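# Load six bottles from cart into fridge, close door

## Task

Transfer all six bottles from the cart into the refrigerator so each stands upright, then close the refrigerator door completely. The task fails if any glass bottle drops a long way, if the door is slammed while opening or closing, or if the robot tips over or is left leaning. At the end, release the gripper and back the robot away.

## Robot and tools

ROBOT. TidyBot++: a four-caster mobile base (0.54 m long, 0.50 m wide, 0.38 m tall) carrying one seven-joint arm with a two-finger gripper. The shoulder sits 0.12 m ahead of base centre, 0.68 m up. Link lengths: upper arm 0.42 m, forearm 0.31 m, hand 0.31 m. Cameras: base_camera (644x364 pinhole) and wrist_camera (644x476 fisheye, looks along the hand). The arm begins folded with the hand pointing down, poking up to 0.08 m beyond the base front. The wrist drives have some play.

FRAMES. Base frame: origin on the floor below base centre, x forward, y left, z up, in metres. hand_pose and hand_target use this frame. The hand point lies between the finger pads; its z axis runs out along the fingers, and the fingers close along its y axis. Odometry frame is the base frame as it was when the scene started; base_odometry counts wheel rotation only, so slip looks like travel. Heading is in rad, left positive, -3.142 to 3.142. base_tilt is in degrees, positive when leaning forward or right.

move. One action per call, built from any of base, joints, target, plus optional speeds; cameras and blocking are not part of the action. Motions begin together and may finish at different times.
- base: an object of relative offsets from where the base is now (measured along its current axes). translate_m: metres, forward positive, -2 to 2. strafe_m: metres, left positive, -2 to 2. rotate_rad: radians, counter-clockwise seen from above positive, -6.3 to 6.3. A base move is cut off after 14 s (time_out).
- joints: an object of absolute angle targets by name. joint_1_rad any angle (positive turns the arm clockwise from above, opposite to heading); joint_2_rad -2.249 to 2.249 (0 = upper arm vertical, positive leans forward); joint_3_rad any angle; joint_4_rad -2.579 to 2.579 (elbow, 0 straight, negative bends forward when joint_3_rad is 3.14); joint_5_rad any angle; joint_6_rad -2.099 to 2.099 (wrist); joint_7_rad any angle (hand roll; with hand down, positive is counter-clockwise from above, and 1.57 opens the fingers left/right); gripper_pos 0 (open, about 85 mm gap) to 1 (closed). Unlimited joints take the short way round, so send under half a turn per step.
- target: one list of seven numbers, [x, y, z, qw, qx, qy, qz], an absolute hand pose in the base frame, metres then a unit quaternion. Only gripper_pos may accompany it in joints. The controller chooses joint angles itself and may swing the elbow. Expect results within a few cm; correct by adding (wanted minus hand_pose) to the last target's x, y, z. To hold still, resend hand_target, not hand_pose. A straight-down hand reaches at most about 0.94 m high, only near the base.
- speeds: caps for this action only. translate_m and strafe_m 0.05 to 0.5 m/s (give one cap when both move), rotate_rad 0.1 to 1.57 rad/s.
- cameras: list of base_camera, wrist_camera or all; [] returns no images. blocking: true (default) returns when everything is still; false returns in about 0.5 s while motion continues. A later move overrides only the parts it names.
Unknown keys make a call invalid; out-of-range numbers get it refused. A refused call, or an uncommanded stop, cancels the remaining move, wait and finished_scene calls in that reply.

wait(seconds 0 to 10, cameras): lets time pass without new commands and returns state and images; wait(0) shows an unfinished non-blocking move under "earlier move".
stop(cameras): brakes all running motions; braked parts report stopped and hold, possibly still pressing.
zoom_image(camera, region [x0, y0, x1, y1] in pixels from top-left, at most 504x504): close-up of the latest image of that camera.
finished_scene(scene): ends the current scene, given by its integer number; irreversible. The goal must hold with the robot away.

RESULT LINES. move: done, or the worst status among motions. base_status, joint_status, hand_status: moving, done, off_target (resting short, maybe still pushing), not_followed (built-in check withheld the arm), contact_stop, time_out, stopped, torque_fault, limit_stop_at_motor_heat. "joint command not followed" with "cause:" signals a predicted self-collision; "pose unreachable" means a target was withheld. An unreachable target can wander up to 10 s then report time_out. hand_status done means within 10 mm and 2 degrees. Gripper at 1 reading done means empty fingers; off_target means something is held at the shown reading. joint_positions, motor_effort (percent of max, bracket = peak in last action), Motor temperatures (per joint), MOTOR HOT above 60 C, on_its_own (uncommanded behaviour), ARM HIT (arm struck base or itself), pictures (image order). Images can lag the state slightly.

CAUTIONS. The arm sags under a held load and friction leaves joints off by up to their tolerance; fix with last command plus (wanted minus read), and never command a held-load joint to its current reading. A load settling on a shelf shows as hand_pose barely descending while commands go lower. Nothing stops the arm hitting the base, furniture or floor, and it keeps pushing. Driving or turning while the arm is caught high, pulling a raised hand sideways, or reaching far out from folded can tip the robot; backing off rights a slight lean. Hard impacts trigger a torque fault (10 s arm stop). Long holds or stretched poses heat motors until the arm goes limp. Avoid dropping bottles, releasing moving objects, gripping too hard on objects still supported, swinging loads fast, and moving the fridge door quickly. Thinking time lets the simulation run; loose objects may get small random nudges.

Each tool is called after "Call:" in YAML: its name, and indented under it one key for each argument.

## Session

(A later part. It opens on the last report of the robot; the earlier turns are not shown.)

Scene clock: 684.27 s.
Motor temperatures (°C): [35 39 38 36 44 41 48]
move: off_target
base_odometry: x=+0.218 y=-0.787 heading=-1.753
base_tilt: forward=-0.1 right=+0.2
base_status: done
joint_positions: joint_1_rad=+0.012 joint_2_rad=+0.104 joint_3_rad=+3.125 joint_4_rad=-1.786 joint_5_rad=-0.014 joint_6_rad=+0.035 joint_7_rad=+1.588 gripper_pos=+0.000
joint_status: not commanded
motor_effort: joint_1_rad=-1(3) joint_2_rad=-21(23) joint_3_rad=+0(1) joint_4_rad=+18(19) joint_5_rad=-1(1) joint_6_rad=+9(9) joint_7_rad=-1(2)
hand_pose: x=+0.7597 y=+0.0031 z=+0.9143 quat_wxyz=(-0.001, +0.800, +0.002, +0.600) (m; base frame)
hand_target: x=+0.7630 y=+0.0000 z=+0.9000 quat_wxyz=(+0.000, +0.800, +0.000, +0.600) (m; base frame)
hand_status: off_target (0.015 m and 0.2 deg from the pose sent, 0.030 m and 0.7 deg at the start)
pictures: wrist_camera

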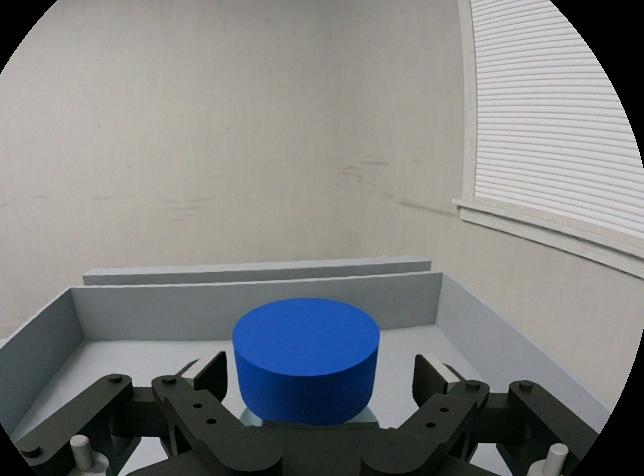

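Call:
move:
  base: {"translate_m": 0.009, "strafe_m": 0.004}
  speeds: {"translate_m": 0.1}
  target: [0.763,0.001,0.887,0,0.8,0,0.6]
  cameras: ["wrist_camera"]

Scene clock: 687.47 s.
Motor temperatures (°C): [35 39 38 36 44 41 48]
move: off_target
base_odometry: x=+0.220 y=-0.797 heading=-1.754
base_tilt: forward=-0.1 right=+0.2
base_status: done
joint_positions: joint_1_rad=+0.008 joint_2_rad=+0.115 joint_3_rad=+3.130 joint_4_rad=-1.816 joint_5_rad=-0.014 joint_6_rad=+0.078 joint_7_rad=+1.588 gripper_pos=+0.000
joint_status: not commanded
motor_effort: joint_1_rad=-2(3) joint_2_rad=-21(23) joint_3_rad=+0(1) joint_4_rad=+18(19) joint_5_rad=-1(1) joint_6_rad=+9(10) joint_7_rad=-1(2)
hand_pose: x=+0.7605 y=+0.0028 z=+0.9024 quat_wxyz=(+0.000, +0.799, +0.002, +0.601) (m; base frame)
hand_target: x=+0.7630 y=+0.0010 z=+0.8870 quat_wxyz=(+0.000, +0.800, +0.000, +0.600) (m; base frame)
hand_status: off_target (0.016 m and 0.2 deg from the pose sent, 0.028 m and 0.2 deg at the start)
pictures: wrist_camera

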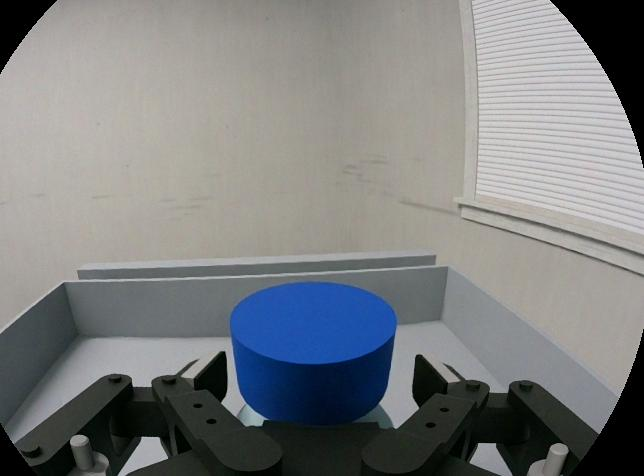

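Call:
move:
  joints: {"gripper_pos":1}
  cameras: ["wrist_camera"]

Scene clock: 690.47 s.
Motor temperatures (°C): [35 39 38 36 44 41 48]
move: off_target
base_odometry: x=+0.220 y=-0.797 heading=-1.754
base_tilt: forward=-0.1 right=+0.2
base_status: not commanded
joint_positions: joint_1_rad=+0.005 joint_2_rad=+0.115 joint_3_rad=+3.130 joint_4_rad=-1.815 joint_5_rad=-0.014 joint_6_rad=+0.095 joint_7_rad=+1.588 gripper_pos=+0.444
joint_status: gripper_pos off_target (ended at +0.444, target +1.000)
motor_effort: joint_1_rad=+0(3) joint_2_rad=-19(23) joint_3_rad=+1(3) joint_4_rad=+16(19) joint_5_rad=-1(2) joint_6_rad=+7(11) joint_7_rad=-1(2)
hand_pose: x=+0.7619 y=+0.0048 z=+0.9080 quat_wxyz=(-0.001, +0.794, +0.003, +0.608) (m; base frame)
hand_target: x=+0.7630 y=+0.0010 z=+0.8870 quat_wxyz=(+0.000, +0.800, +0.000, +0.600) (m; base frame)
hand_status: not commanded
pictures: wrist_camera

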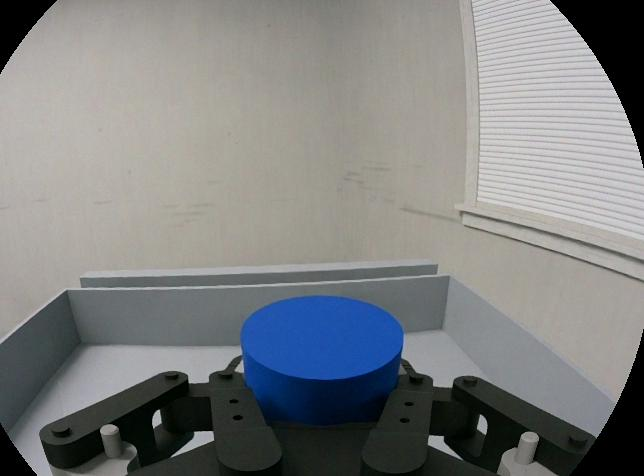

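Call:
move:
  target: [0.74,0,1.05,0,0.8,0,0.6]
  cameras: ["wrist_camera"]

Call:
move:
  base: {"translate_m": -0.41}
  target: [0.62,0,1.05,0,0.819,0,0.574]
  cameras: ["wrist_camera"]

Call:
move:
  base: {"rotate_rad": 2.024}
  cameras: ["base_camera"]

Scene clock: 695.60 s.
Motor temperatures (°C): [35 40 38 36 44 41 47]
move: off_target
base_odometry: x=+0.220 y=-0.797 heading=-1.754
base_tilt: forward=-0.1 right=+0.2
base_status: not commanded
joint_positions: joint_1_rad=+0.004 joint_2_rad=+0.082 joint_3_rad=+3.142 joint_4_rad=-1.476 joint_5_rad=-0.014 joint_6_rad=-0.349 joint_7_rad=+1.588 gripper_pos=+0.444
joint_status: not commanded
motor_effort: joint_1_rad=-1(2) joint_2_rad=-26(28) joint_3_rad=+0(1) joint_4_rad=+24(25) joint_5_rad=-1(2) joint_6_rad=+13(15) joint_7_rad=-1(2)
hand_pose: x=+0.7616 y=-0.0002 z=+1.0030 quat_wxyz=(+0.001, +0.815, +0.001, +0.579) (m; base frame)
hand_target: x=+0.7400 y=+0.0000 z=+1.0500 quat_wxyz=(+0.000, +0.800, +0.000, +0.600) (m; base frame)
hand_status: off_target (0.052 m and 2.9 deg from the pose sent, 0.144 m and 1.2 deg at the start)
pictures: wrist_camera

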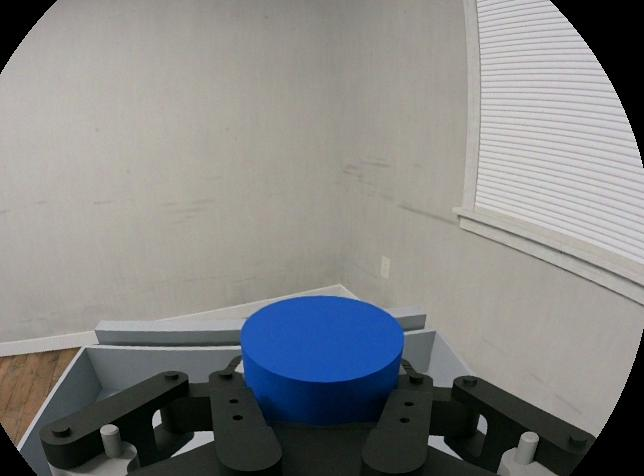

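Scene clock: 697.80 s.
Motor temperatures (°C): [35 40 38 36 44 41 47]
move: off_target
base_odometry: x=+0.295 y=-0.393 heading=-1.754
base_tilt: forward=-0.2 right=+0.2
base_status: done
joint_positions: joint_1_rad=+0.003 joint_2_rad=-0.201 joint_3_rad=+3.144 joint_4_rad=-1.593 joint_5_rad=-0.014 joint_6_rad=-0.515 joint_7_rad=+1.588 gripper_pos=+0.444
joint_status: not commanded
motor_effort: joint_1_rad=-2(3) joint_2_rad=-16(30) joint_3_rad=+0(1) joint_4_rad=+23(24) joint_5_rad=-1(2) joint_6_rad=+13(14) joint_7_rad=-1(2)
hand_pose: x=+0.6382 y=+0.0005 z=+1.0475 quat_wxyz=(+0.000, +0.815, +0.002, +0.579) (m; base frame)
hand_target: x=+0.6200 y=+0.0000 z=+1.0500 quat_wxyz=(+0.000, +0.819, +0.000, +0.574) (m; base frame)
hand_status: off_target (0.018 m and 0.7 deg from the pose sent, 0.149 m and 0.8 deg at the start)
pictures: wrist_camera

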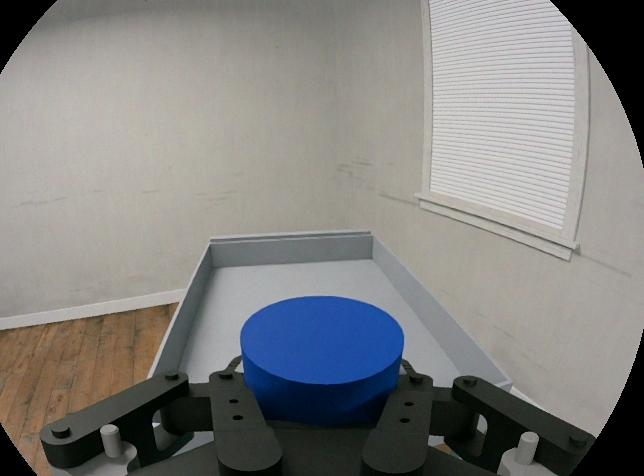

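Scene clock: 700.40 s.
Motor temperatures (°C): [35 40 38 36 44 41 47]
move: done
base_odometry: x=+0.295 y=-0.393 heading=+0.269
base_tilt: forward=-0.2 right=+0.2
base_status: done
joint_positions: joint_1_rad=-0.001 joint_2_rad=-0.201 joint_3_rad=+3.149 joint_4_rad=-1.593 joint_5_rad=-0.014 joint_6_rad=-0.515 joint_7_rad=+1.588 gripper_pos=+0.444
joint_status: not commanded
motor_effort: joint_1_rad=-2(4) joint_2_rad=-16(19) joint_3_rad=+0(3) joint_4_rad=+23(23) joint_5_rad=-1(3) joint_6_rad=+13(13) joint_7_rad=-1(2)
hand_pose: x=+0.6383 y=-0.0003 z=+1.0471 quat_wxyz=(+0.000, +0.816, +0.001, +0.579) (m; base frame)
hand_target: x=+0.6200 y=+0.0000 z=+1.0500 quat_wxyz=(+0.000, +0.819, +0.000, +0.574) (m; base frame)
hand_status: not commanded
pictures: base_camera

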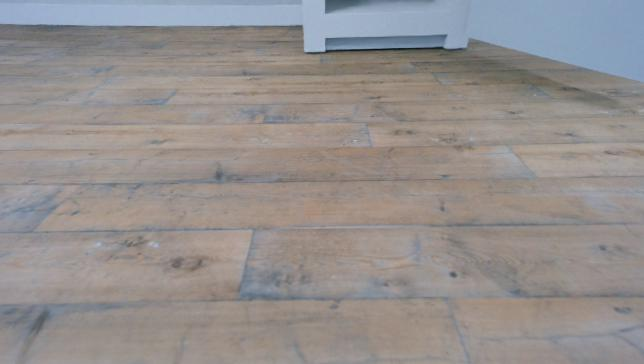

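Call:
move:
  base: {"translate_m": 0.665, "strafe_m": -0.179}
  target: [0.81,-0.08,1.125,0,0.783,0,0.623]

Scene clock: 710.43 s.
Motor temperatures (°C): [34 40 38 36 44 41 47]
move: off_target
base_odometry: x=+0.983 y=-0.389 heading=+0.270
base_tilt: forward=-0.1 right=+0.2
base_status: done
joint_positions: joint_1_rad=+0.229 joint_2_rad=+0.257 joint_3_rad=+3.100 joint_4_rad=-1.036 joint_5_rad=-0.280 joint_6_rad=-0.552 joint_7_rad=+1.854 gripper_pos=+0.444
joint_status: not commanded
motor_effort: joint_1_rad=-2(3) joint_2_rad=-32(35) joint_3_rad=-1(2) joint_4_rad=+23(24) joint_5_rad=-3(3) joint_6_rad=+13(14) joint_7_rad=-1(2)
hand_pose: x=+0.8209 y=-0.0912 z=+1.0975 quat_wxyz=(+0.009, +0.790, -0.016, +0.612) (m; base frame)
hand_target: x=+0.8100 y=-0.0800 z=+1.1250 quat_wxyz=(+0.000, +0.783, +0.000, +0.623) (m; base frame)
hand_status: off_target (0.032 m and 2.6 deg from the pose sent, 0.205 m and 6.3 deg at the start)
pictures: base_camera, wrist_camera

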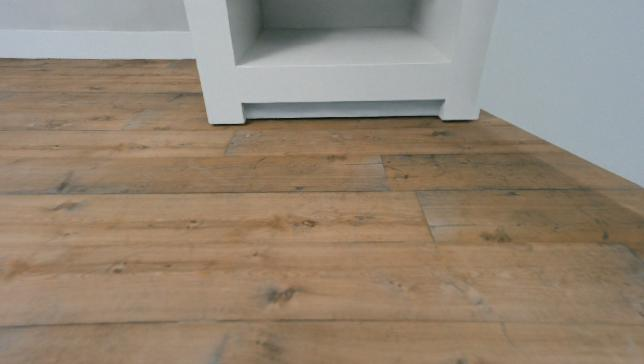

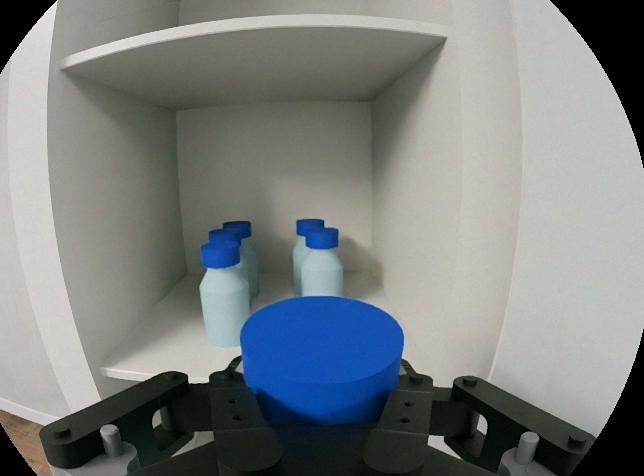

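Call:
move:
  base: {"translate_m": 0.335, "strafe_m": -0.012}
  speeds: {"translate_m": 0.25}

Scene clock: 717.60 s.
Motor temperatures (°C): [34 40 38 36 44 41 47]
move: done
base_odometry: x=+1.310 y=-0.312 heading=+0.270
base_tilt: forward=-0.1 right=+0.2
base_status: done
joint_positions: joint_1_rad=+0.230 joint_2_rad=+0.258 joint_3_rad=+3.099 joint_4_rad=-1.034 joint_5_rad=-0.281 joint_6_rad=-0.555 joint_7_rad=+1.855 gripper_pos=+0.444
joint_status: not commanded
motor_effort: joint_1_rad=-2(3) joint_2_rad=-32(35) joint_3_rad=-1(1) joint_4_rad=+23(24) joint_5_rad=-3(4) joint_6_rad=+13(13) joint_7_rad=-2(2)
hand_pose: x=+0.8213 y=-0.0908 z=+1.0971 quat_wxyz=(+0.009, +0.791, -0.016, +0.612) (m; base frame)
hand_target: x=+0.8100 y=-0.0800 z=+1.1250 quat_wxyz=(+0.000, +0.783, +0.000, +0.623) (m; base frame)
hand_status: not commanded
pictures: base_camera, wrist_camera

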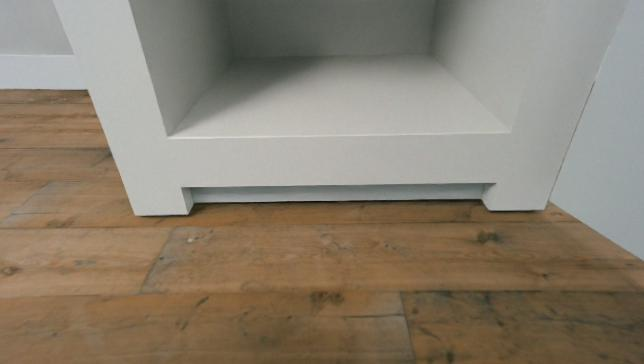

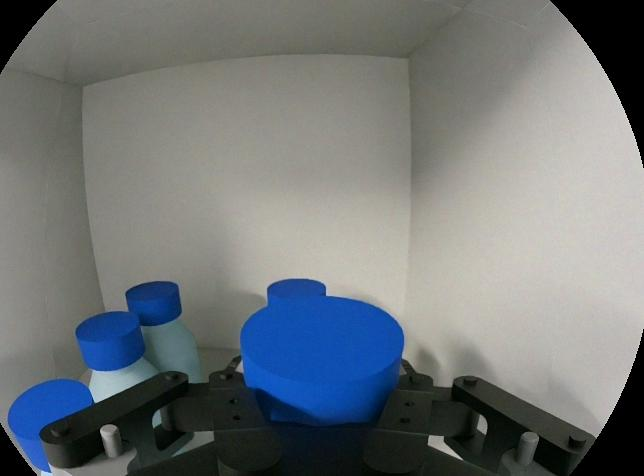

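Call:
move:
  target: [0.81,-0.08,1.085,0,0.783,0,0.623]
  cameras: ["wrist_camera"]

Call:
move:
  target: [0.81,-0.08,1.063,0,0.783,0,0.623]
  cameras: ["wrist_camera"]

Scene clock: 724.30 s.
Motor temperatures (°C): [34 40 38 36 44 41 47]
move: off_target
base_odometry: x=+1.310 y=-0.312 heading=+0.270
base_tilt: forward=-0.1 right=+0.2
base_status: not commanded
joint_positions: joint_1_rad=+0.266 joint_2_rad=+0.258 joint_3_rad=+3.047 joint_4_rad=-1.151 joint_5_rad=-0.339 joint_6_rad=-0.523 joint_7_rad=+1.938 gripper_pos=+0.444
joint_status: not commanded
motor_effort: joint_1_rad=-2(2) joint_2_rad=-29(33) joint_3_rad=-1(1) joint_4_rad=+21(24) joint_5_rad=-3(4) joint_6_rad=+11(13) joint_7_rad=-2(2)
hand_pose: x=+0.8217 y=-0.0789 z=+1.0407 quat_wxyz=(-0.007, +0.812, -0.001, +0.583) (m; base frame)
hand_target: x=+0.8100 y=-0.0800 z=+1.0850 quat_wxyz=(+0.000, +0.783, +0.000, +0.623) (m; base frame)
hand_status: off_target (0.046 m and 5.7 deg from the pose sent, 0.020 m and 2.6 deg at the start)
pictures: wrist_camera

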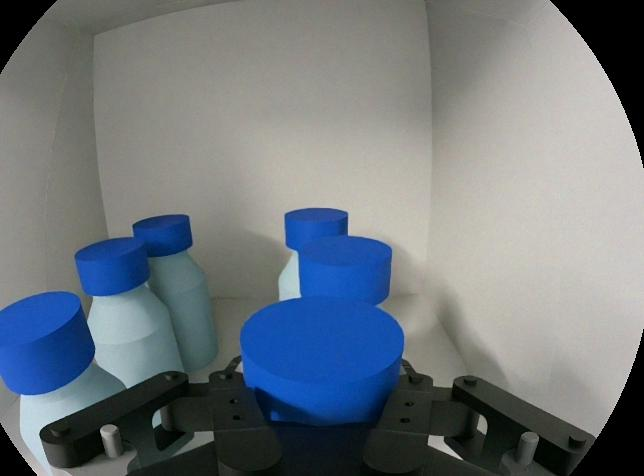

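Scene clock: 725.17 s.
Motor temperatures (°C): [34 40 38 36 44 41 47]
move: off_target
base_odometry: x=+1.310 y=-0.312 heading=+0.270
base_tilt: forward=-0.1 right=+0.2
base_status: not commanded
joint_positions: joint_1_rad=+0.309 joint_2_rad=+0.241 joint_3_rad=+2.994 joint_4_rad=-1.212 joint_5_rad=-0.377 joint_6_rad=-0.445 joint_7_rad=+1.992 gripper_pos=+0.444
joint_status: not commanded
motor_effort: joint_1_rad=-1(2) joint_2_rad=-25(29) joint_3_rad=-1(1) joint_4_rad=+19(21) joint_5_rad=-3(3) joint_6_rad=+9(11) joint_7_rad=-1(2)
hand_pose: x=+0.8195 y=-0.0782 z=+1.0405 quat_wxyz=(-0.005, +0.801, +0.002, +0.599) (m; base frame)
hand_target: x=+0.8100 y=-0.0800 z=+1.0630 quat_wxyz=(+0.000, +0.783, +0.000, +0.623) (m; base frame)
hand_status: off_target (0.024 m and 3.5 deg from the pose sent, 0.025 m and 5.7 deg at the start)
pictures: wrist_camera

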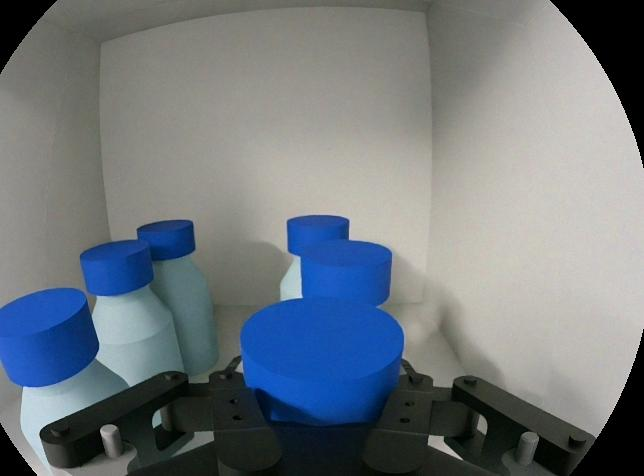

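Call:
move:
  joints: {"gripper_pos":0.3}
  cameras: ["wrist_camera"]

Scene clock: 728.97 s.
Motor temperatures (°C): [34 40 38 36 44 41 47]
move: done
base_odometry: x=+1.310 y=-0.312 heading=+0.270
base_tilt: forward=-0.1 right=+0.2
base_status: not commanded
joint_positions: joint_1_rad=+0.310 joint_2_rad=+0.241 joint_3_rad=+2.992 joint_4_rad=-1.213 joint_5_rad=-0.382 joint_6_rad=-0.441 joint_7_rad=+1.993 gripper_pos=+0.300
joint_status: all done
motor_effort: joint_1_rad=-2(3) joint_2_rad=-26(26) joint_3_rad=-1(2) joint_4_rad=+19(20) joint_5_rad=-2(3) joint_6_rad=+8(9) joint_7_rad=-1(2)
hand_pose: x=+0.8198 y=-0.0773 z=+1.0413 quat_wxyz=(-0.007, +0.800, +0.001, +0.600) (m; base frame)
hand_target: x=+0.8100 y=-0.0800 z=+1.0630 quat_wxyz=(+0.000, +0.783, +0.000, +0.623) (m; base frame)
hand_status: not commanded
pictures: wrist_camera

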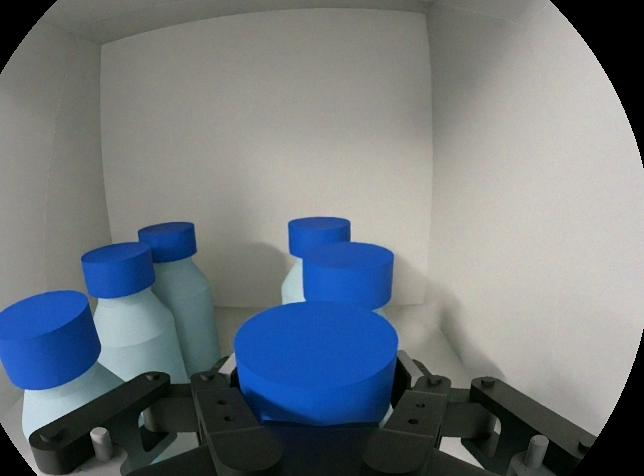

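Call:
move:
  joints: {"gripper_pos":0.22}
  cameras: []

Call:
move:
  base: {"translate_m": -0.12}
  speeds: {"translate_m": 0.12}
  cameras: ["wrist_camera"]

Call:
move:
  base: {"translate_m": -0.3}
  cameras: ["wrist_camera"]

Scene clock: 734.20 s.
Motor temperatures (°C): [34 40 38 36 44 41 47]
move: done
base_odometry: x=+1.310 y=-0.312 heading=+0.270
base_tilt: forward=-0.1 right=+0.2
base_status: not commanded
joint_positions: joint_1_rad=+0.309 joint_2_rad=+0.241 joint_3_rad=+2.992 joint_4_rad=-1.213 joint_5_rad=-0.382 joint_6_rad=-0.441 joint_7_rad=+1.993 gripper_pos=+0.220
joint_status: all done
motor_effort: joint_1_rad=-1(2) joint_2_rad=-26(26) joint_3_rad=-1(1) joint_4_rad=+19(19) joint_5_rad=-2(3) joint_6_rad=+8(8) joint_7_rad=-1(2)
hand_pose: x=+0.8198 y=-0.0773 z=+1.0413 quat_wxyz=(-0.007, +0.800, +0.001, +0.600) (m; base frame)
hand_target: x=+0.8100 y=-0.0800 z=+1.0630 quat_wxyz=(+0.000, +0.783, +0.000, +0.623) (m; base frame)
hand_status: not commanded
pictures: none
No camera images: "cameras" was empty.

Scene clock: 735.80 s.
Motor temperatures (°C): [34 40 38 36 44 41 47]
move: done
base_odometry: x=+1.194 y=-0.344 heading=+0.270
base_tilt: forward=-0.2 right=+0.2
base_status: done
joint_positions: joint_1_rad=+0.312 joint_2_rad=+0.233 joint_3_rad=+2.990 joint_4_rad=-1.213 joint_5_rad=-0.382 joint_6_rad=-0.439 joint_7_rad=+1.993 gripper_pos=+0.220
joint_status: not commanded
motor_effort: joint_1_rad=-2(3) joint_2_rad=-25(30) joint_3_rad=-1(2) joint_4_rad=+19(19) joint_5_rad=-3(3) joint_6_rad=+8(9) joint_7_rad=-1(2)
hand_pose: x=+0.8170 y=-0.0775 z=+1.0471 quat_wxyz=(-0.006, +0.797, +0.001, +0.604) (m; base frame)
hand_target: x=+0.8100 y=-0.0800 z=+1.0630 quat_wxyz=(+0.000, +0.783, +0.000, +0.623) (m; base frame)
hand_status: not commanded
pictures: wrist_camera

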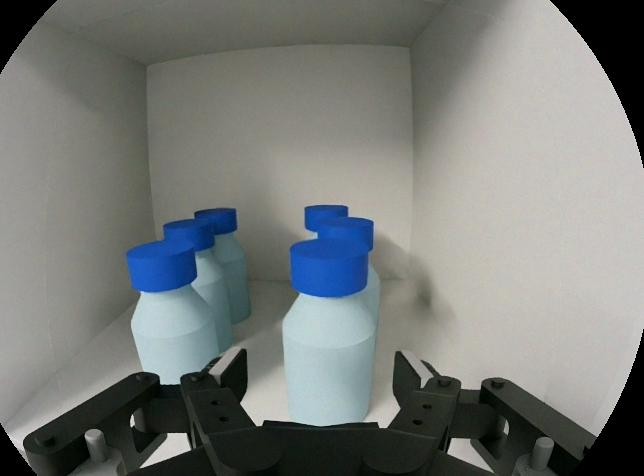

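Scene clock: 737.70 s.
Motor temperatures (°C): [34 41 38 36 44 41 47]
move: done
base_odometry: x=+0.905 y=-0.424 heading=+0.270
base_tilt: forward=-0.2 right=+0.2
base_status: done
joint_positions: joint_1_rad=+0.313 joint_2_rad=+0.225 joint_3_rad=+2.990 joint_4_rad=-1.214 joint_5_rad=-0.382 joint_6_rad=-0.437 joint_7_rad=+1.993 gripper_pos=+0.220
joint_status: not commanded
motor_effort: joint_1_rad=-2(3) joint_2_rad=-25(29) joint_3_rad=-1(2) joint_4_rad=+19(19) joint_5_rad=-2(3) joint_6_rad=+8(9) joint_7_rad=-2(2)
hand_pose: x=+0.8141 y=-0.0773 z=+1.0528 quat_wxyz=(-0.005, +0.795, +0.001, +0.607) (m; base frame)
hand_target: x=+0.8100 y=-0.0800 z=+1.0630 quat_wxyz=(+0.000, +0.783, +0.000, +0.623) (m; base frame)
hand_status: not commanded
pictures: wrist_camera

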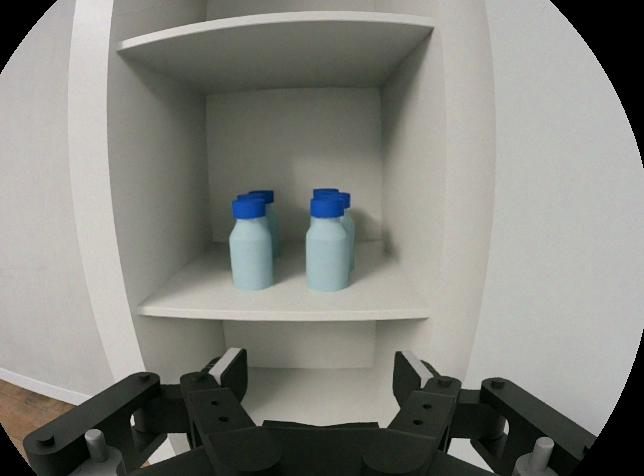

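Call:
move:
  base: {"translate_m": -0.35}
  target: [0.5,0,1.0,0,0.819,0,0.574]
  cameras: []

Call:
move:
  base: {"rotate_rad": -0.7}
  joints: {"gripper_pos":1}

Scene clock: 750.47 s.
Motor temperatures (°C): [34 41 38 36 44 41 47]
move: off_target
base_odometry: x=+0.568 y=-0.518 heading=+0.270
base_tilt: forward=-0.2 right=+0.2
base_status: done
joint_positions: joint_1_rad=+0.023 joint_2_rad=-0.538 joint_3_rad=+3.124 joint_4_rad=-1.880 joint_5_rad=-0.040 joint_6_rad=-0.495 joint_7_rad=+1.620 gripper_pos=+0.220
joint_status: not commanded
motor_effort: joint_1_rad=-2(3) joint_2_rad=-2(28) joint_3_rad=+1(2) joint_4_rad=+19(20) joint_5_rad=-1(3) joint_6_rad=+9(10) joint_7_rad=-1(2)
hand_pose: x=+0.5098 y=+0.0074 z=+1.0321 quat_wxyz=(+0.003, +0.795, +0.011, +0.607) (m; base frame)
hand_target: x=+0.5000 y=+0.0000 z=+1.0000 quat_wxyz=(+0.000, +0.819, +0.000, +0.574) (m; base frame)
hand_status: off_target (0.034 m and 4.8 deg from the pose sent, 0.328 m and 4.7 deg at the start)
pictures: none
No camera images: "cameras" was empty.

Scene clock: 752.10 s.
Motor temperatures (°C): [34 41 38 36 44 41 47]
move: done
base_odometry: x=+0.568 y=-0.518 heading=-0.429
base_tilt: forward=-0.2 right=+0.2
base_status: done
joint_positions: joint_1_rad=+0.018 joint_2_rad=-0.538 joint_3_rad=+3.134 joint_4_rad=-1.880 joint_5_rad=-0.035 joint_6_rad=-0.495 joint_7_rad=+1.617 gripper_pos=+0.999
joint_status: all done
motor_effort: joint_1_rad=-1(3) joint_2_rad=-1(2) joint_3_rad=+1(2) joint_4_rad=+19(19) joint_5_rad=-1(2) joint_6_rad=+9(9) joint_7_rad=-1(2)
hand_pose: x=+0.5099 y=+0.0029 z=+1.0321 quat_wxyz=(+0.004, +0.795, +0.008, +0.607) (m; base frame)
hand_target: x=+0.5000 y=+0.0000 z=+1.0000 quat_wxyz=(+0.000, +0.819, +0.000, +0.574) (m; base frame)
hand_status: not commanded
pictures: base_camera, wrist_camera

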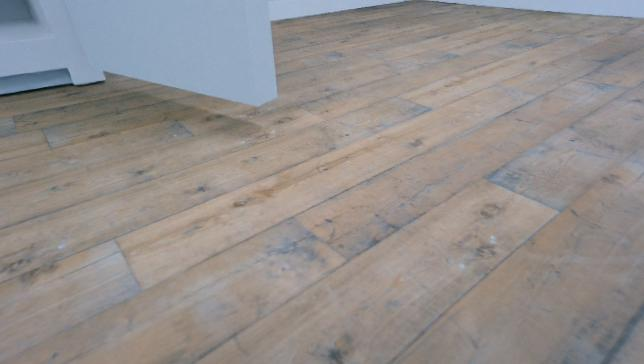

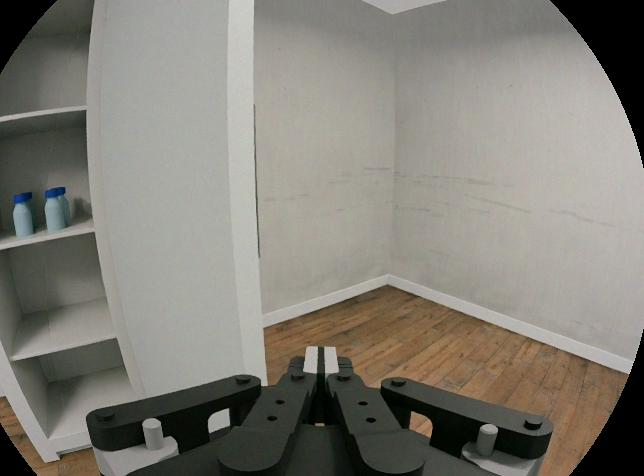

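Call:
move:
  base: {"translate_m": 1.062, "strafe_m": -0.923}
  cameras: []

Call:
move:
  base: {"rotate_rad": 1.6}

Scene clock: 773.47 s.
Motor temperatures (°C): [34 40 38 36 44 41 47]
move: done
base_odometry: x=+1.150 y=-1.799 heading=-0.429
base_tilt: forward=-0.1 right=+0.2
base_status: done
joint_positions: joint_1_rad=+0.018 joint_2_rad=-0.543 joint_3_rad=+3.136 joint_4_rad=-1.881 joint_5_rad=-0.034 joint_6_rad=-0.496 joint_7_rad=+1.617 gripper_pos=+0.999
joint_status: not commanded
motor_effort: joint_1_rad=-2(3) joint_2_rad=-2(5) joint_3_rad=+0(2) joint_4_rad=+19(19) joint_5_rad=-1(2) joint_6_rad=+9(9) joint_7_rad=-1(2)
hand_pose: x=+0.5080 y=+0.0022 z=+1.0334 quat_wxyz=(+0.004, +0.794, +0.007, +0.608) (m; base frame)
hand_target: x=+0.5000 y=+0.0000 z=+1.0000 quat_wxyz=(+0.000, +0.819, +0.000, +0.574) (m; base frame)
hand_status: not commanded
pictures: none
No camera images: "cameras" was empty.

Scene clock: 775.80 s.
Motor temperatures (°C): [34 40 38 36 44 41 47]
move: done
base_odometry: x=+1.150 y=-1.799 heading=+1.170
base_tilt: forward=-0.2 right=+0.2
base_status: done
joint_positions: joint_1_rad=+0.015 joint_2_rad=-0.543 joint_3_rad=+3.137 joint_4_rad=-1.881 joint_5_rad=-0.033 joint_6_rad=-0.496 joint_7_rad=+1.617 gripper_pos=+0.999
joint_status: not commanded
motor_effort: joint_1_rad=-1(3) joint_2_rad=-1(3) joint_3_rad=+1(2) joint_4_rad=+19(19) joint_5_rad=-1(2) joint_6_rad=+9(9) joint_7_rad=-1(2)
hand_pose: x=+0.5080 y=+0.0031 z=+1.0333 quat_wxyz=(+0.003, +0.794, +0.008, +0.608) (m; base frame)
hand_target: x=+0.5000 y=+0.0000 z=+1.0000 quat_wxyz=(+0.000, +0.819, +0.000, +0.574) (m; base frame)
hand_status: not commanded
pictures: base_camera, wrist_camera

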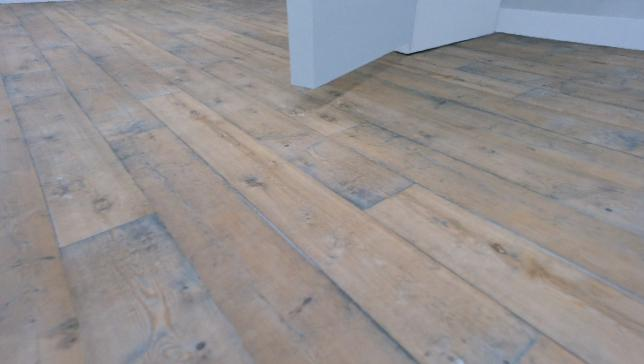

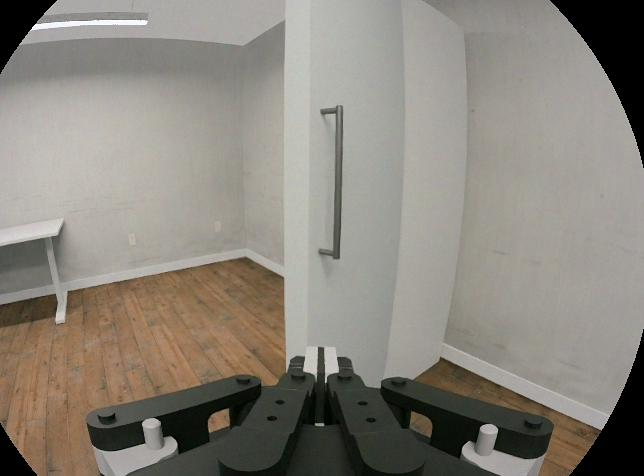

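Call:
move:
  base: {"translate_m": 0.29, "strafe_m": -0.75, "rotate_rad": 0.63}
  target: [0.6,0,0.76,0,0.866,0,0.5]

Scene clock: 806.60 s.
Motor temperatures (°C): [34 39 38 36 44 41 47]
move: off_target
base_odometry: x=+1.953 y=-1.824 heading=+1.801
base_tilt: forward=-0.1 right=+0.2
base_status: done
joint_positions: joint_1_rad=-0.003 joint_2_rad=-0.124 joint_3_rad=+3.153 joint_4_rad=-2.275 joint_5_rad=-0.023 joint_6_rad=+0.052 joint_7_rad=+1.604 gripper_pos=+0.999
joint_status: not commanded
motor_effort: joint_1_rad=-1(3) joint_2_rad=-12(13) joint_3_rad=+0(2) joint_4_rad=+16(19) joint_5_rad=-1(2) joint_6_rad=+8(9) joint_7_rad=-1(2)
hand_pose: x=+0.5990 y=-0.0028 z=+0.7703 quat_wxyz=(+0.004, +0.867, +0.000, +0.498) (m; base frame)
hand_target: x=+0.6000 y=+0.0000 z=+0.7600 quat_wxyz=(+0.000, +0.866, +0.000, +0.500) (m; base frame)
hand_status: off_target (0.011 m and 0.6 deg from the pose sent, 0.288 m and 14.9 deg at the start)
pictures: base_camera, wrist_camera

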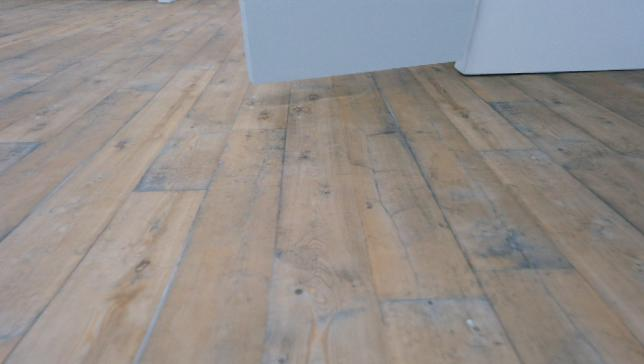

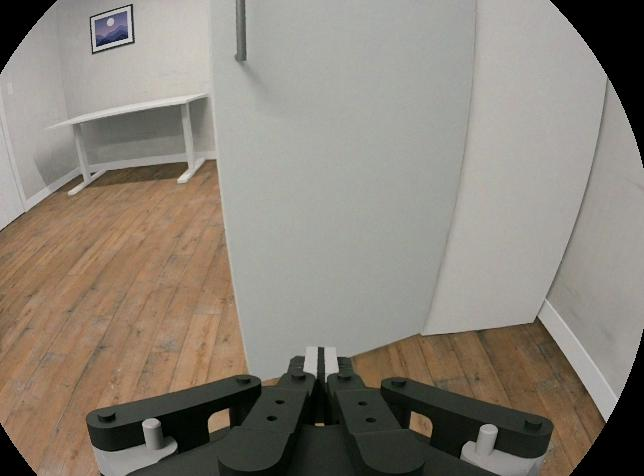

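Call:
move:
  base: {"translate_m": 0.4, "strafe_m": -0.07}
  speeds: {"translate_m": 0.25}

Scene clock: 811.80 s.
Motor temperatures (°C): [34 39 38 36 44 41 47]
move: done
base_odometry: x=+1.931 y=-1.419 heading=+1.801
base_tilt: forward=-0.1 right=+0.2
base_status: done
joint_positions: joint_1_rad=-0.004 joint_2_rad=-0.120 joint_3_rad=+3.153 joint_4_rad=-2.277 joint_5_rad=-0.023 joint_6_rad=+0.056 joint_7_rad=+1.604 gripper_pos=+0.999
joint_status: not commanded
motor_effort: joint_1_rad=-1(3) joint_2_rad=-12(13) joint_3_rad=+0(2) joint_4_rad=+16(17) joint_5_rad=-1(1) joint_6_rad=+8(9) joint_7_rad=-1(2)
hand_pose: x=+0.5992 y=-0.0028 z=+0.7682 quat_wxyz=(+0.004, +0.868, +0.001, +0.497) (m; base frame)
hand_target: x=+0.6000 y=+0.0000 z=+0.7600 quat_wxyz=(+0.000, +0.866, +0.000, +0.500) (m; base frame)
hand_status: not commanded
pictures: base_camera, wrist_camera

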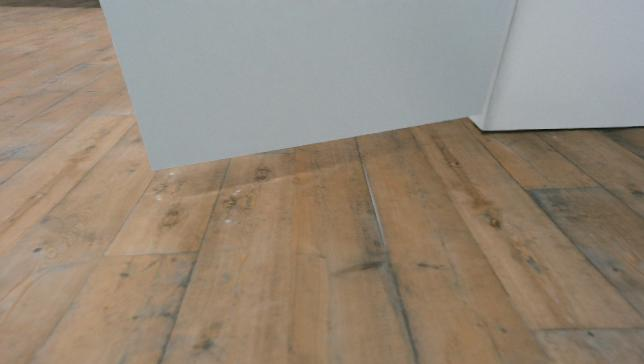

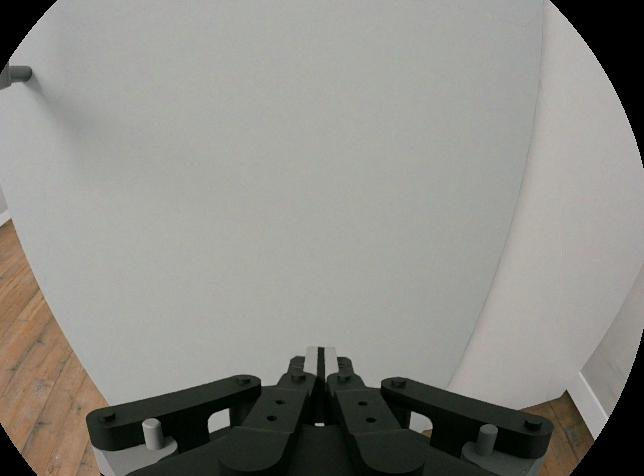

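Call:
move:
  base: {"translate_m": 0.2, "strafe_m": 0.0}
  speeds: {"translate_m": 0.12}

Scene clock: 820.07 s.
Motor temperatures (°C): [34 39 38 36 44 41 47]
move: done
base_odometry: x=+1.885 y=-1.224 heading=+1.801
base_tilt: forward=-0.1 right=+0.2
base_status: done
joint_positions: joint_1_rad=-0.004 joint_2_rad=-0.118 joint_3_rad=+3.157 joint_4_rad=-2.301 joint_5_rad=-0.022 joint_6_rad=+0.064 joint_7_rad=+1.603 gripper_pos=+0.999
joint_status: not commanded
motor_effort: joint_1_rad=-1(4) joint_2_rad=-11(12) joint_3_rad=+0(2) joint_4_rad=+17(25) joint_5_rad=-1(1) joint_6_rad=+9(17) joint_7_rad=+0(2)
hand_pose: x=+0.5924 y=-0.0046 z=+0.7565 quat_wxyz=(+0.005, +0.872, -0.001, +0.489) (m; base frame)
hand_target: x=+0.6000 y=+0.0000 z=+0.7600 quat_wxyz=(+0.000, +0.866, +0.000, +0.500) (m; base frame)
hand_status: not commanded
pictures: base_camera, wrist_camera

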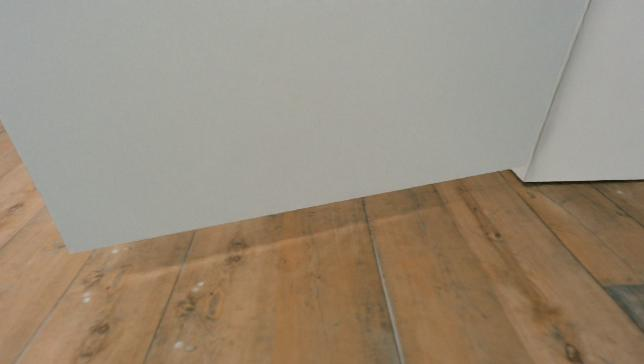

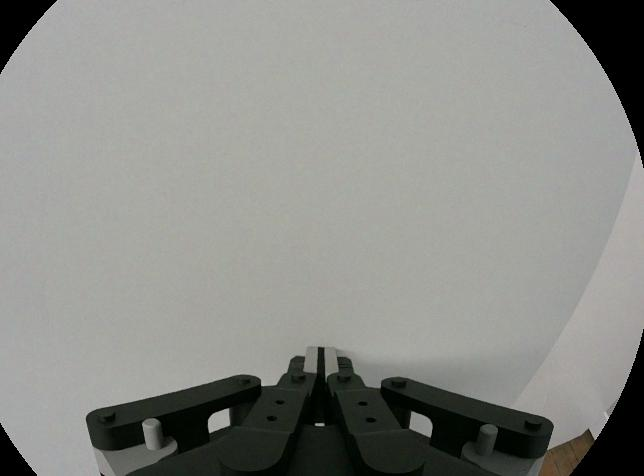

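Call:
move:
  base: {"translate_m": 0.22}
  speeds: {"translate_m": 0.12}

Scene clock: 824.43 s.
Motor temperatures (°C): [34 39 38 36 44 41 47]
move: done
base_odometry: x=+1.835 y=-1.009 heading=+1.801
base_tilt: forward=-0.2 right=+0.2
base_status: done
joint_positions: joint_1_rad=-0.015 joint_2_rad=-0.119 joint_3_rad=+3.157 joint_4_rad=-2.308 joint_5_rad=-0.020 joint_6_rad=+0.071 joint_7_rad=+1.603 gripper_pos=+0.999
joint_status: not commanded
motor_effort: joint_1_rad=-2(3) joint_2_rad=-12(13) joint_3_rad=+0(3) joint_4_rad=+16(25) joint_5_rad=+0(2) joint_6_rad=+8(17) joint_7_rad=-1(2)
hand_pose: x=+0.5911 y=+0.0008 z=+0.7555 quat_wxyz=(+0.003, +0.872, +0.005, +0.490) (m; base frame)
hand_target: x=+0.6000 y=+0.0000 z=+0.7600 quat_wxyz=(+0.000, +0.866, +0.000, +0.500) (m; base frame)
hand_status: not commanded
pictures: base_camera, wrist_camera

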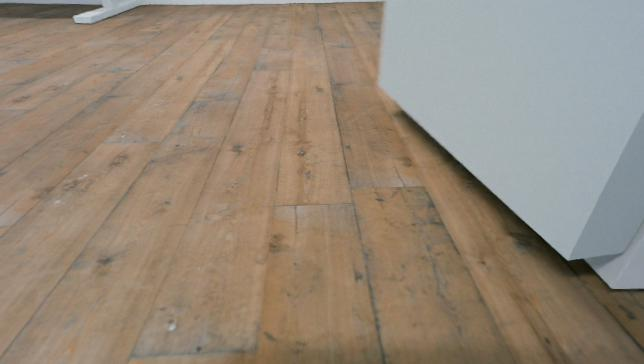

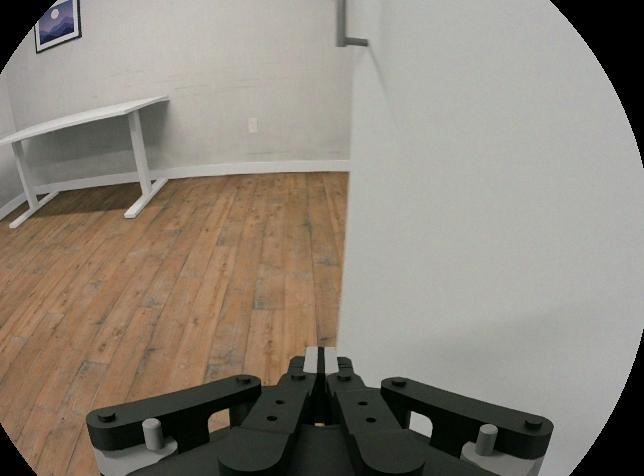

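Call:
move:

Scene clock: 826.27 s.
Motor temperatures (°C): [34 39 38 36 44 41 47]
base_odometry: x=+1.835 y=-1.009 heading=+1.801
base_tilt: forward=-0.1 right=+0.2
base_status: done
joint_positions: joint_1_rad=-0.015 joint_2_rad=-0.119 joint_3_rad=+3.157 joint_4_rad=-2.308 joint_5_rad=-0.020 joint_6_rad=+0.071 joint_7_rad=+1.603 gripper_pos=+0.999
joint_status: not commanded
motor_effort: joint_1_rad=-1(3) joint_2_rad=-11(13) joint_3_rad=+0(3) joint_4_rad=+16(25) joint_5_rad=-1(2) joint_6_rad=+8(17) joint_7_rad=-1(2)
hand_pose: x=+0.5911 y=+0.0008 z=+0.7555 quat_wxyz=(+0.003, +0.872, +0.005, +0.490) (m; base frame)
hand_target: x=+0.6000 y=+0.0000 z=+0.7600 quat_wxyz=(+0.000, +0.866, +0.000, +0.500) (m; base frame)
hand_status: not commanded
pictures: base_camera, wrist_camera

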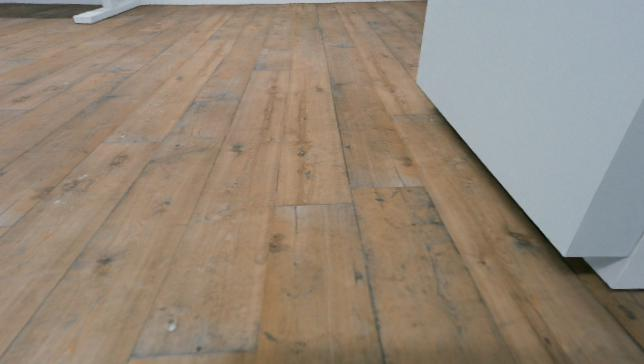

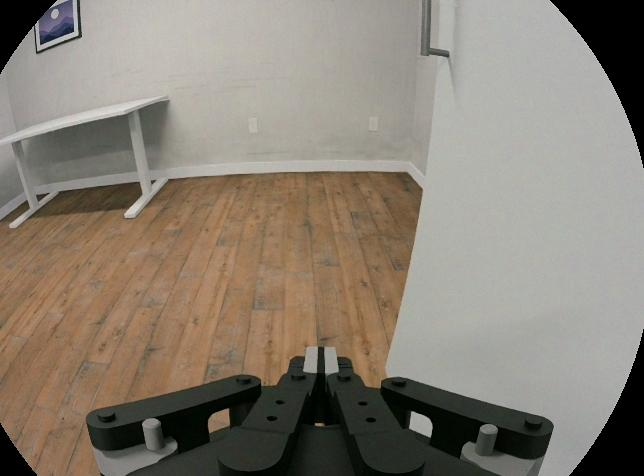

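Call:
move:
  base: {"translate_m": -0.05, "strafe_m": 0.9}
  cameras: ["wrist_camera"]

Call:
move:
  base: {"rotate_rad": -1.53}

Scene clock: 837.93 s.
Motor temperatures (°C): [34 39 38 36 44 41 47]
move: done
base_odometry: x=+0.970 y=-1.263 heading=+1.800
base_tilt: forward=-0.2 right=+0.2
base_status: done
joint_positions: joint_1_rad=-0.015 joint_2_rad=-0.119 joint_3_rad=+3.158 joint_4_rad=-2.308 joint_5_rad=-0.020 joint_6_rad=+0.071 joint_7_rad=+1.603 gripper_pos=+0.999
joint_status: not commanded
motor_effort: joint_1_rad=-1(3) joint_2_rad=-11(12) joint_3_rad=+0(2) joint_4_rad=+16(16) joint_5_rad=-1(2) joint_6_rad=+8(8) joint_7_rad=-1(2)
hand_pose: x=+0.5911 y=+0.0004 z=+0.7555 quat_wxyz=(+0.003, +0.872, +0.004, +0.490) (m; base frame)
hand_target: x=+0.6000 y=+0.0000 z=+0.7600 quat_wxyz=(+0.000, +0.866, +0.000, +0.500) (m; base frame)
hand_status: not commanded
pictures: wrist_camera

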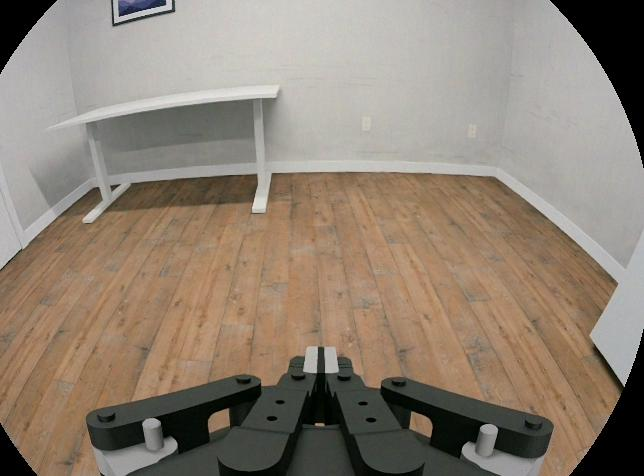

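Scene clock: 840.20 s.
Motor temperatures (°C): [34 39 38 36 44 41 47]
move: done
base_odometry: x=+0.970 y=-1.263 heading=+0.271
base_tilt: forward=-0.1 right=+0.2
base_status: done
joint_positions: joint_1_rad=-0.015 joint_2_rad=-0.119 joint_3_rad=+3.162 joint_4_rad=-2.308 joint_5_rad=-0.020 joint_6_rad=+0.071 joint_7_rad=+1.603 gripper_pos=+0.999
joint_status: not commanded
motor_effort: joint_1_rad=-2(3) joint_2_rad=-11(13) joint_3_rad=+0(2) joint_4_rad=+16(16) joint_5_rad=-1(1) joint_6_rad=+8(8) joint_7_rad=-1(2)
hand_pose: x=+0.5912 y=-0.0018 z=+0.7554 quat_wxyz=(+0.004, +0.872, +0.002, +0.490) (m; base frame)
hand_target: x=+0.6000 y=+0.0000 z=+0.7600 quat_wxyz=(+0.000, +0.866, +0.000, +0.500) (m; base frame)
hand_status: not commanded
pictures: base_camera, wrist_camera

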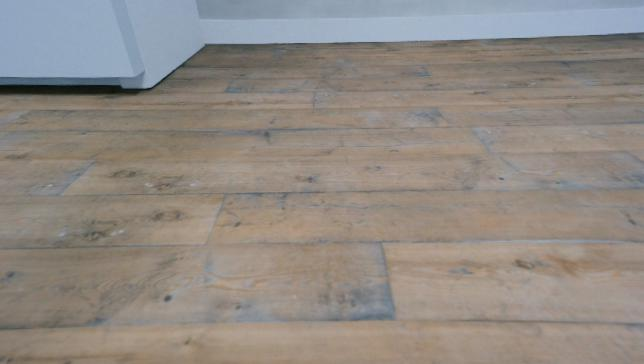

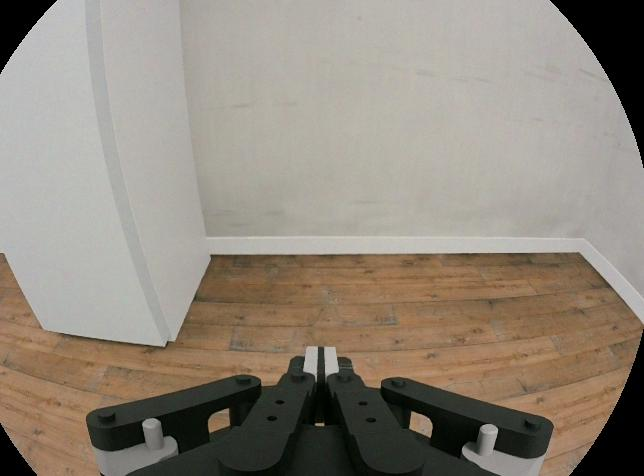

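Call:
move:

Scene clock: 852.40 s.
Motor temperatures (°C): [34 39 38 36 44 41 47]
base_odometry: x=+0.970 y=-1.263 heading=+0.271
base_tilt: forward=-0.1 right=+0.2
base_status: done
joint_positions: joint_1_rad=-0.015 joint_2_rad=-0.119 joint_3_rad=+3.162 joint_4_rad=-2.308 joint_5_rad=-0.020 joint_6_rad=+0.071 joint_7_rad=+1.603 gripper_pos=+0.999
joint_status: not commanded
motor_effort: joint_1_rad=-1(3) joint_2_rad=-11(13) joint_3_rad=+0(2) joint_4_rad=+16(16) joint_5_rad=-1(1) joint_6_rad=+8(8) joint_7_rad=-1(2)
hand_pose: x=+0.5912 y=-0.0018 z=+0.7554 quat_wxyz=(+0.004, +0.872, +0.002, +0.490) (m; base frame)
hand_target: x=+0.6000 y=+0.0000 z=+0.7600 quat_wxyz=(+0.000, +0.866, +0.000, +0.500) (m; base frame)
hand_status: not commanded
pictures: base_camera, wrist_camera

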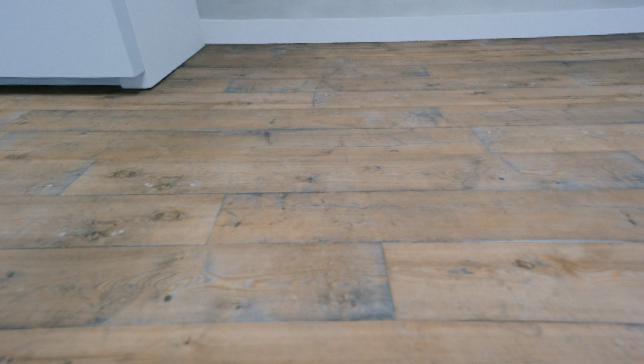

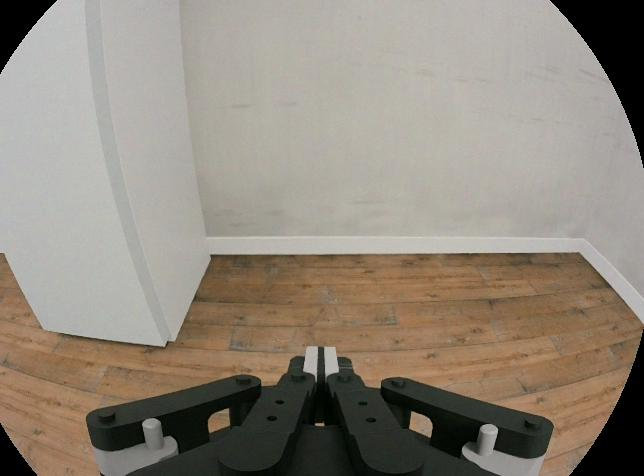

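Call:
move:
  base: {"strafe_m":0.85}

Scene clock: 856.90 s.
Motor temperatures (°C): [34 39 38 36 44 41 47]
move: done
base_odometry: x=+0.742 y=-0.444 heading=+0.270
base_tilt: forward=-0.2 right=+0.2
base_status: done
joint_positions: joint_1_rad=-0.015 joint_2_rad=-0.119 joint_3_rad=+3.163 joint_4_rad=-2.308 joint_5_rad=-0.020 joint_6_rad=+0.071 joint_7_rad=+1.603 gripper_pos=+0.999
joint_status: not commanded
motor_effort: joint_1_rad=-2(3) joint_2_rad=-11(12) joint_3_rad=+0(2) joint_4_rad=+16(16) joint_5_rad=-1(1) joint_6_rad=+8(8) joint_7_rad=-1(2)
hand_pose: x=+0.5912 y=-0.0018 z=+0.7554 quat_wxyz=(+0.004, +0.872, +0.002, +0.490) (m; base frame)
hand_target: x=+0.6000 y=+0.0000 z=+0.7600 quat_wxyz=(+0.000, +0.866, +0.000, +0.500) (m; base frame)
hand_status: not commanded
pictures: base_camera, wrist_camera

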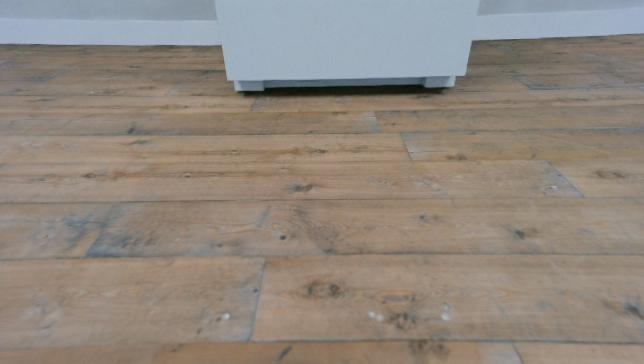

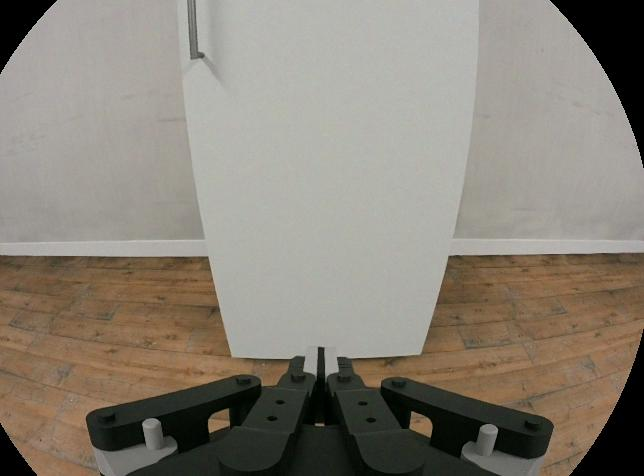

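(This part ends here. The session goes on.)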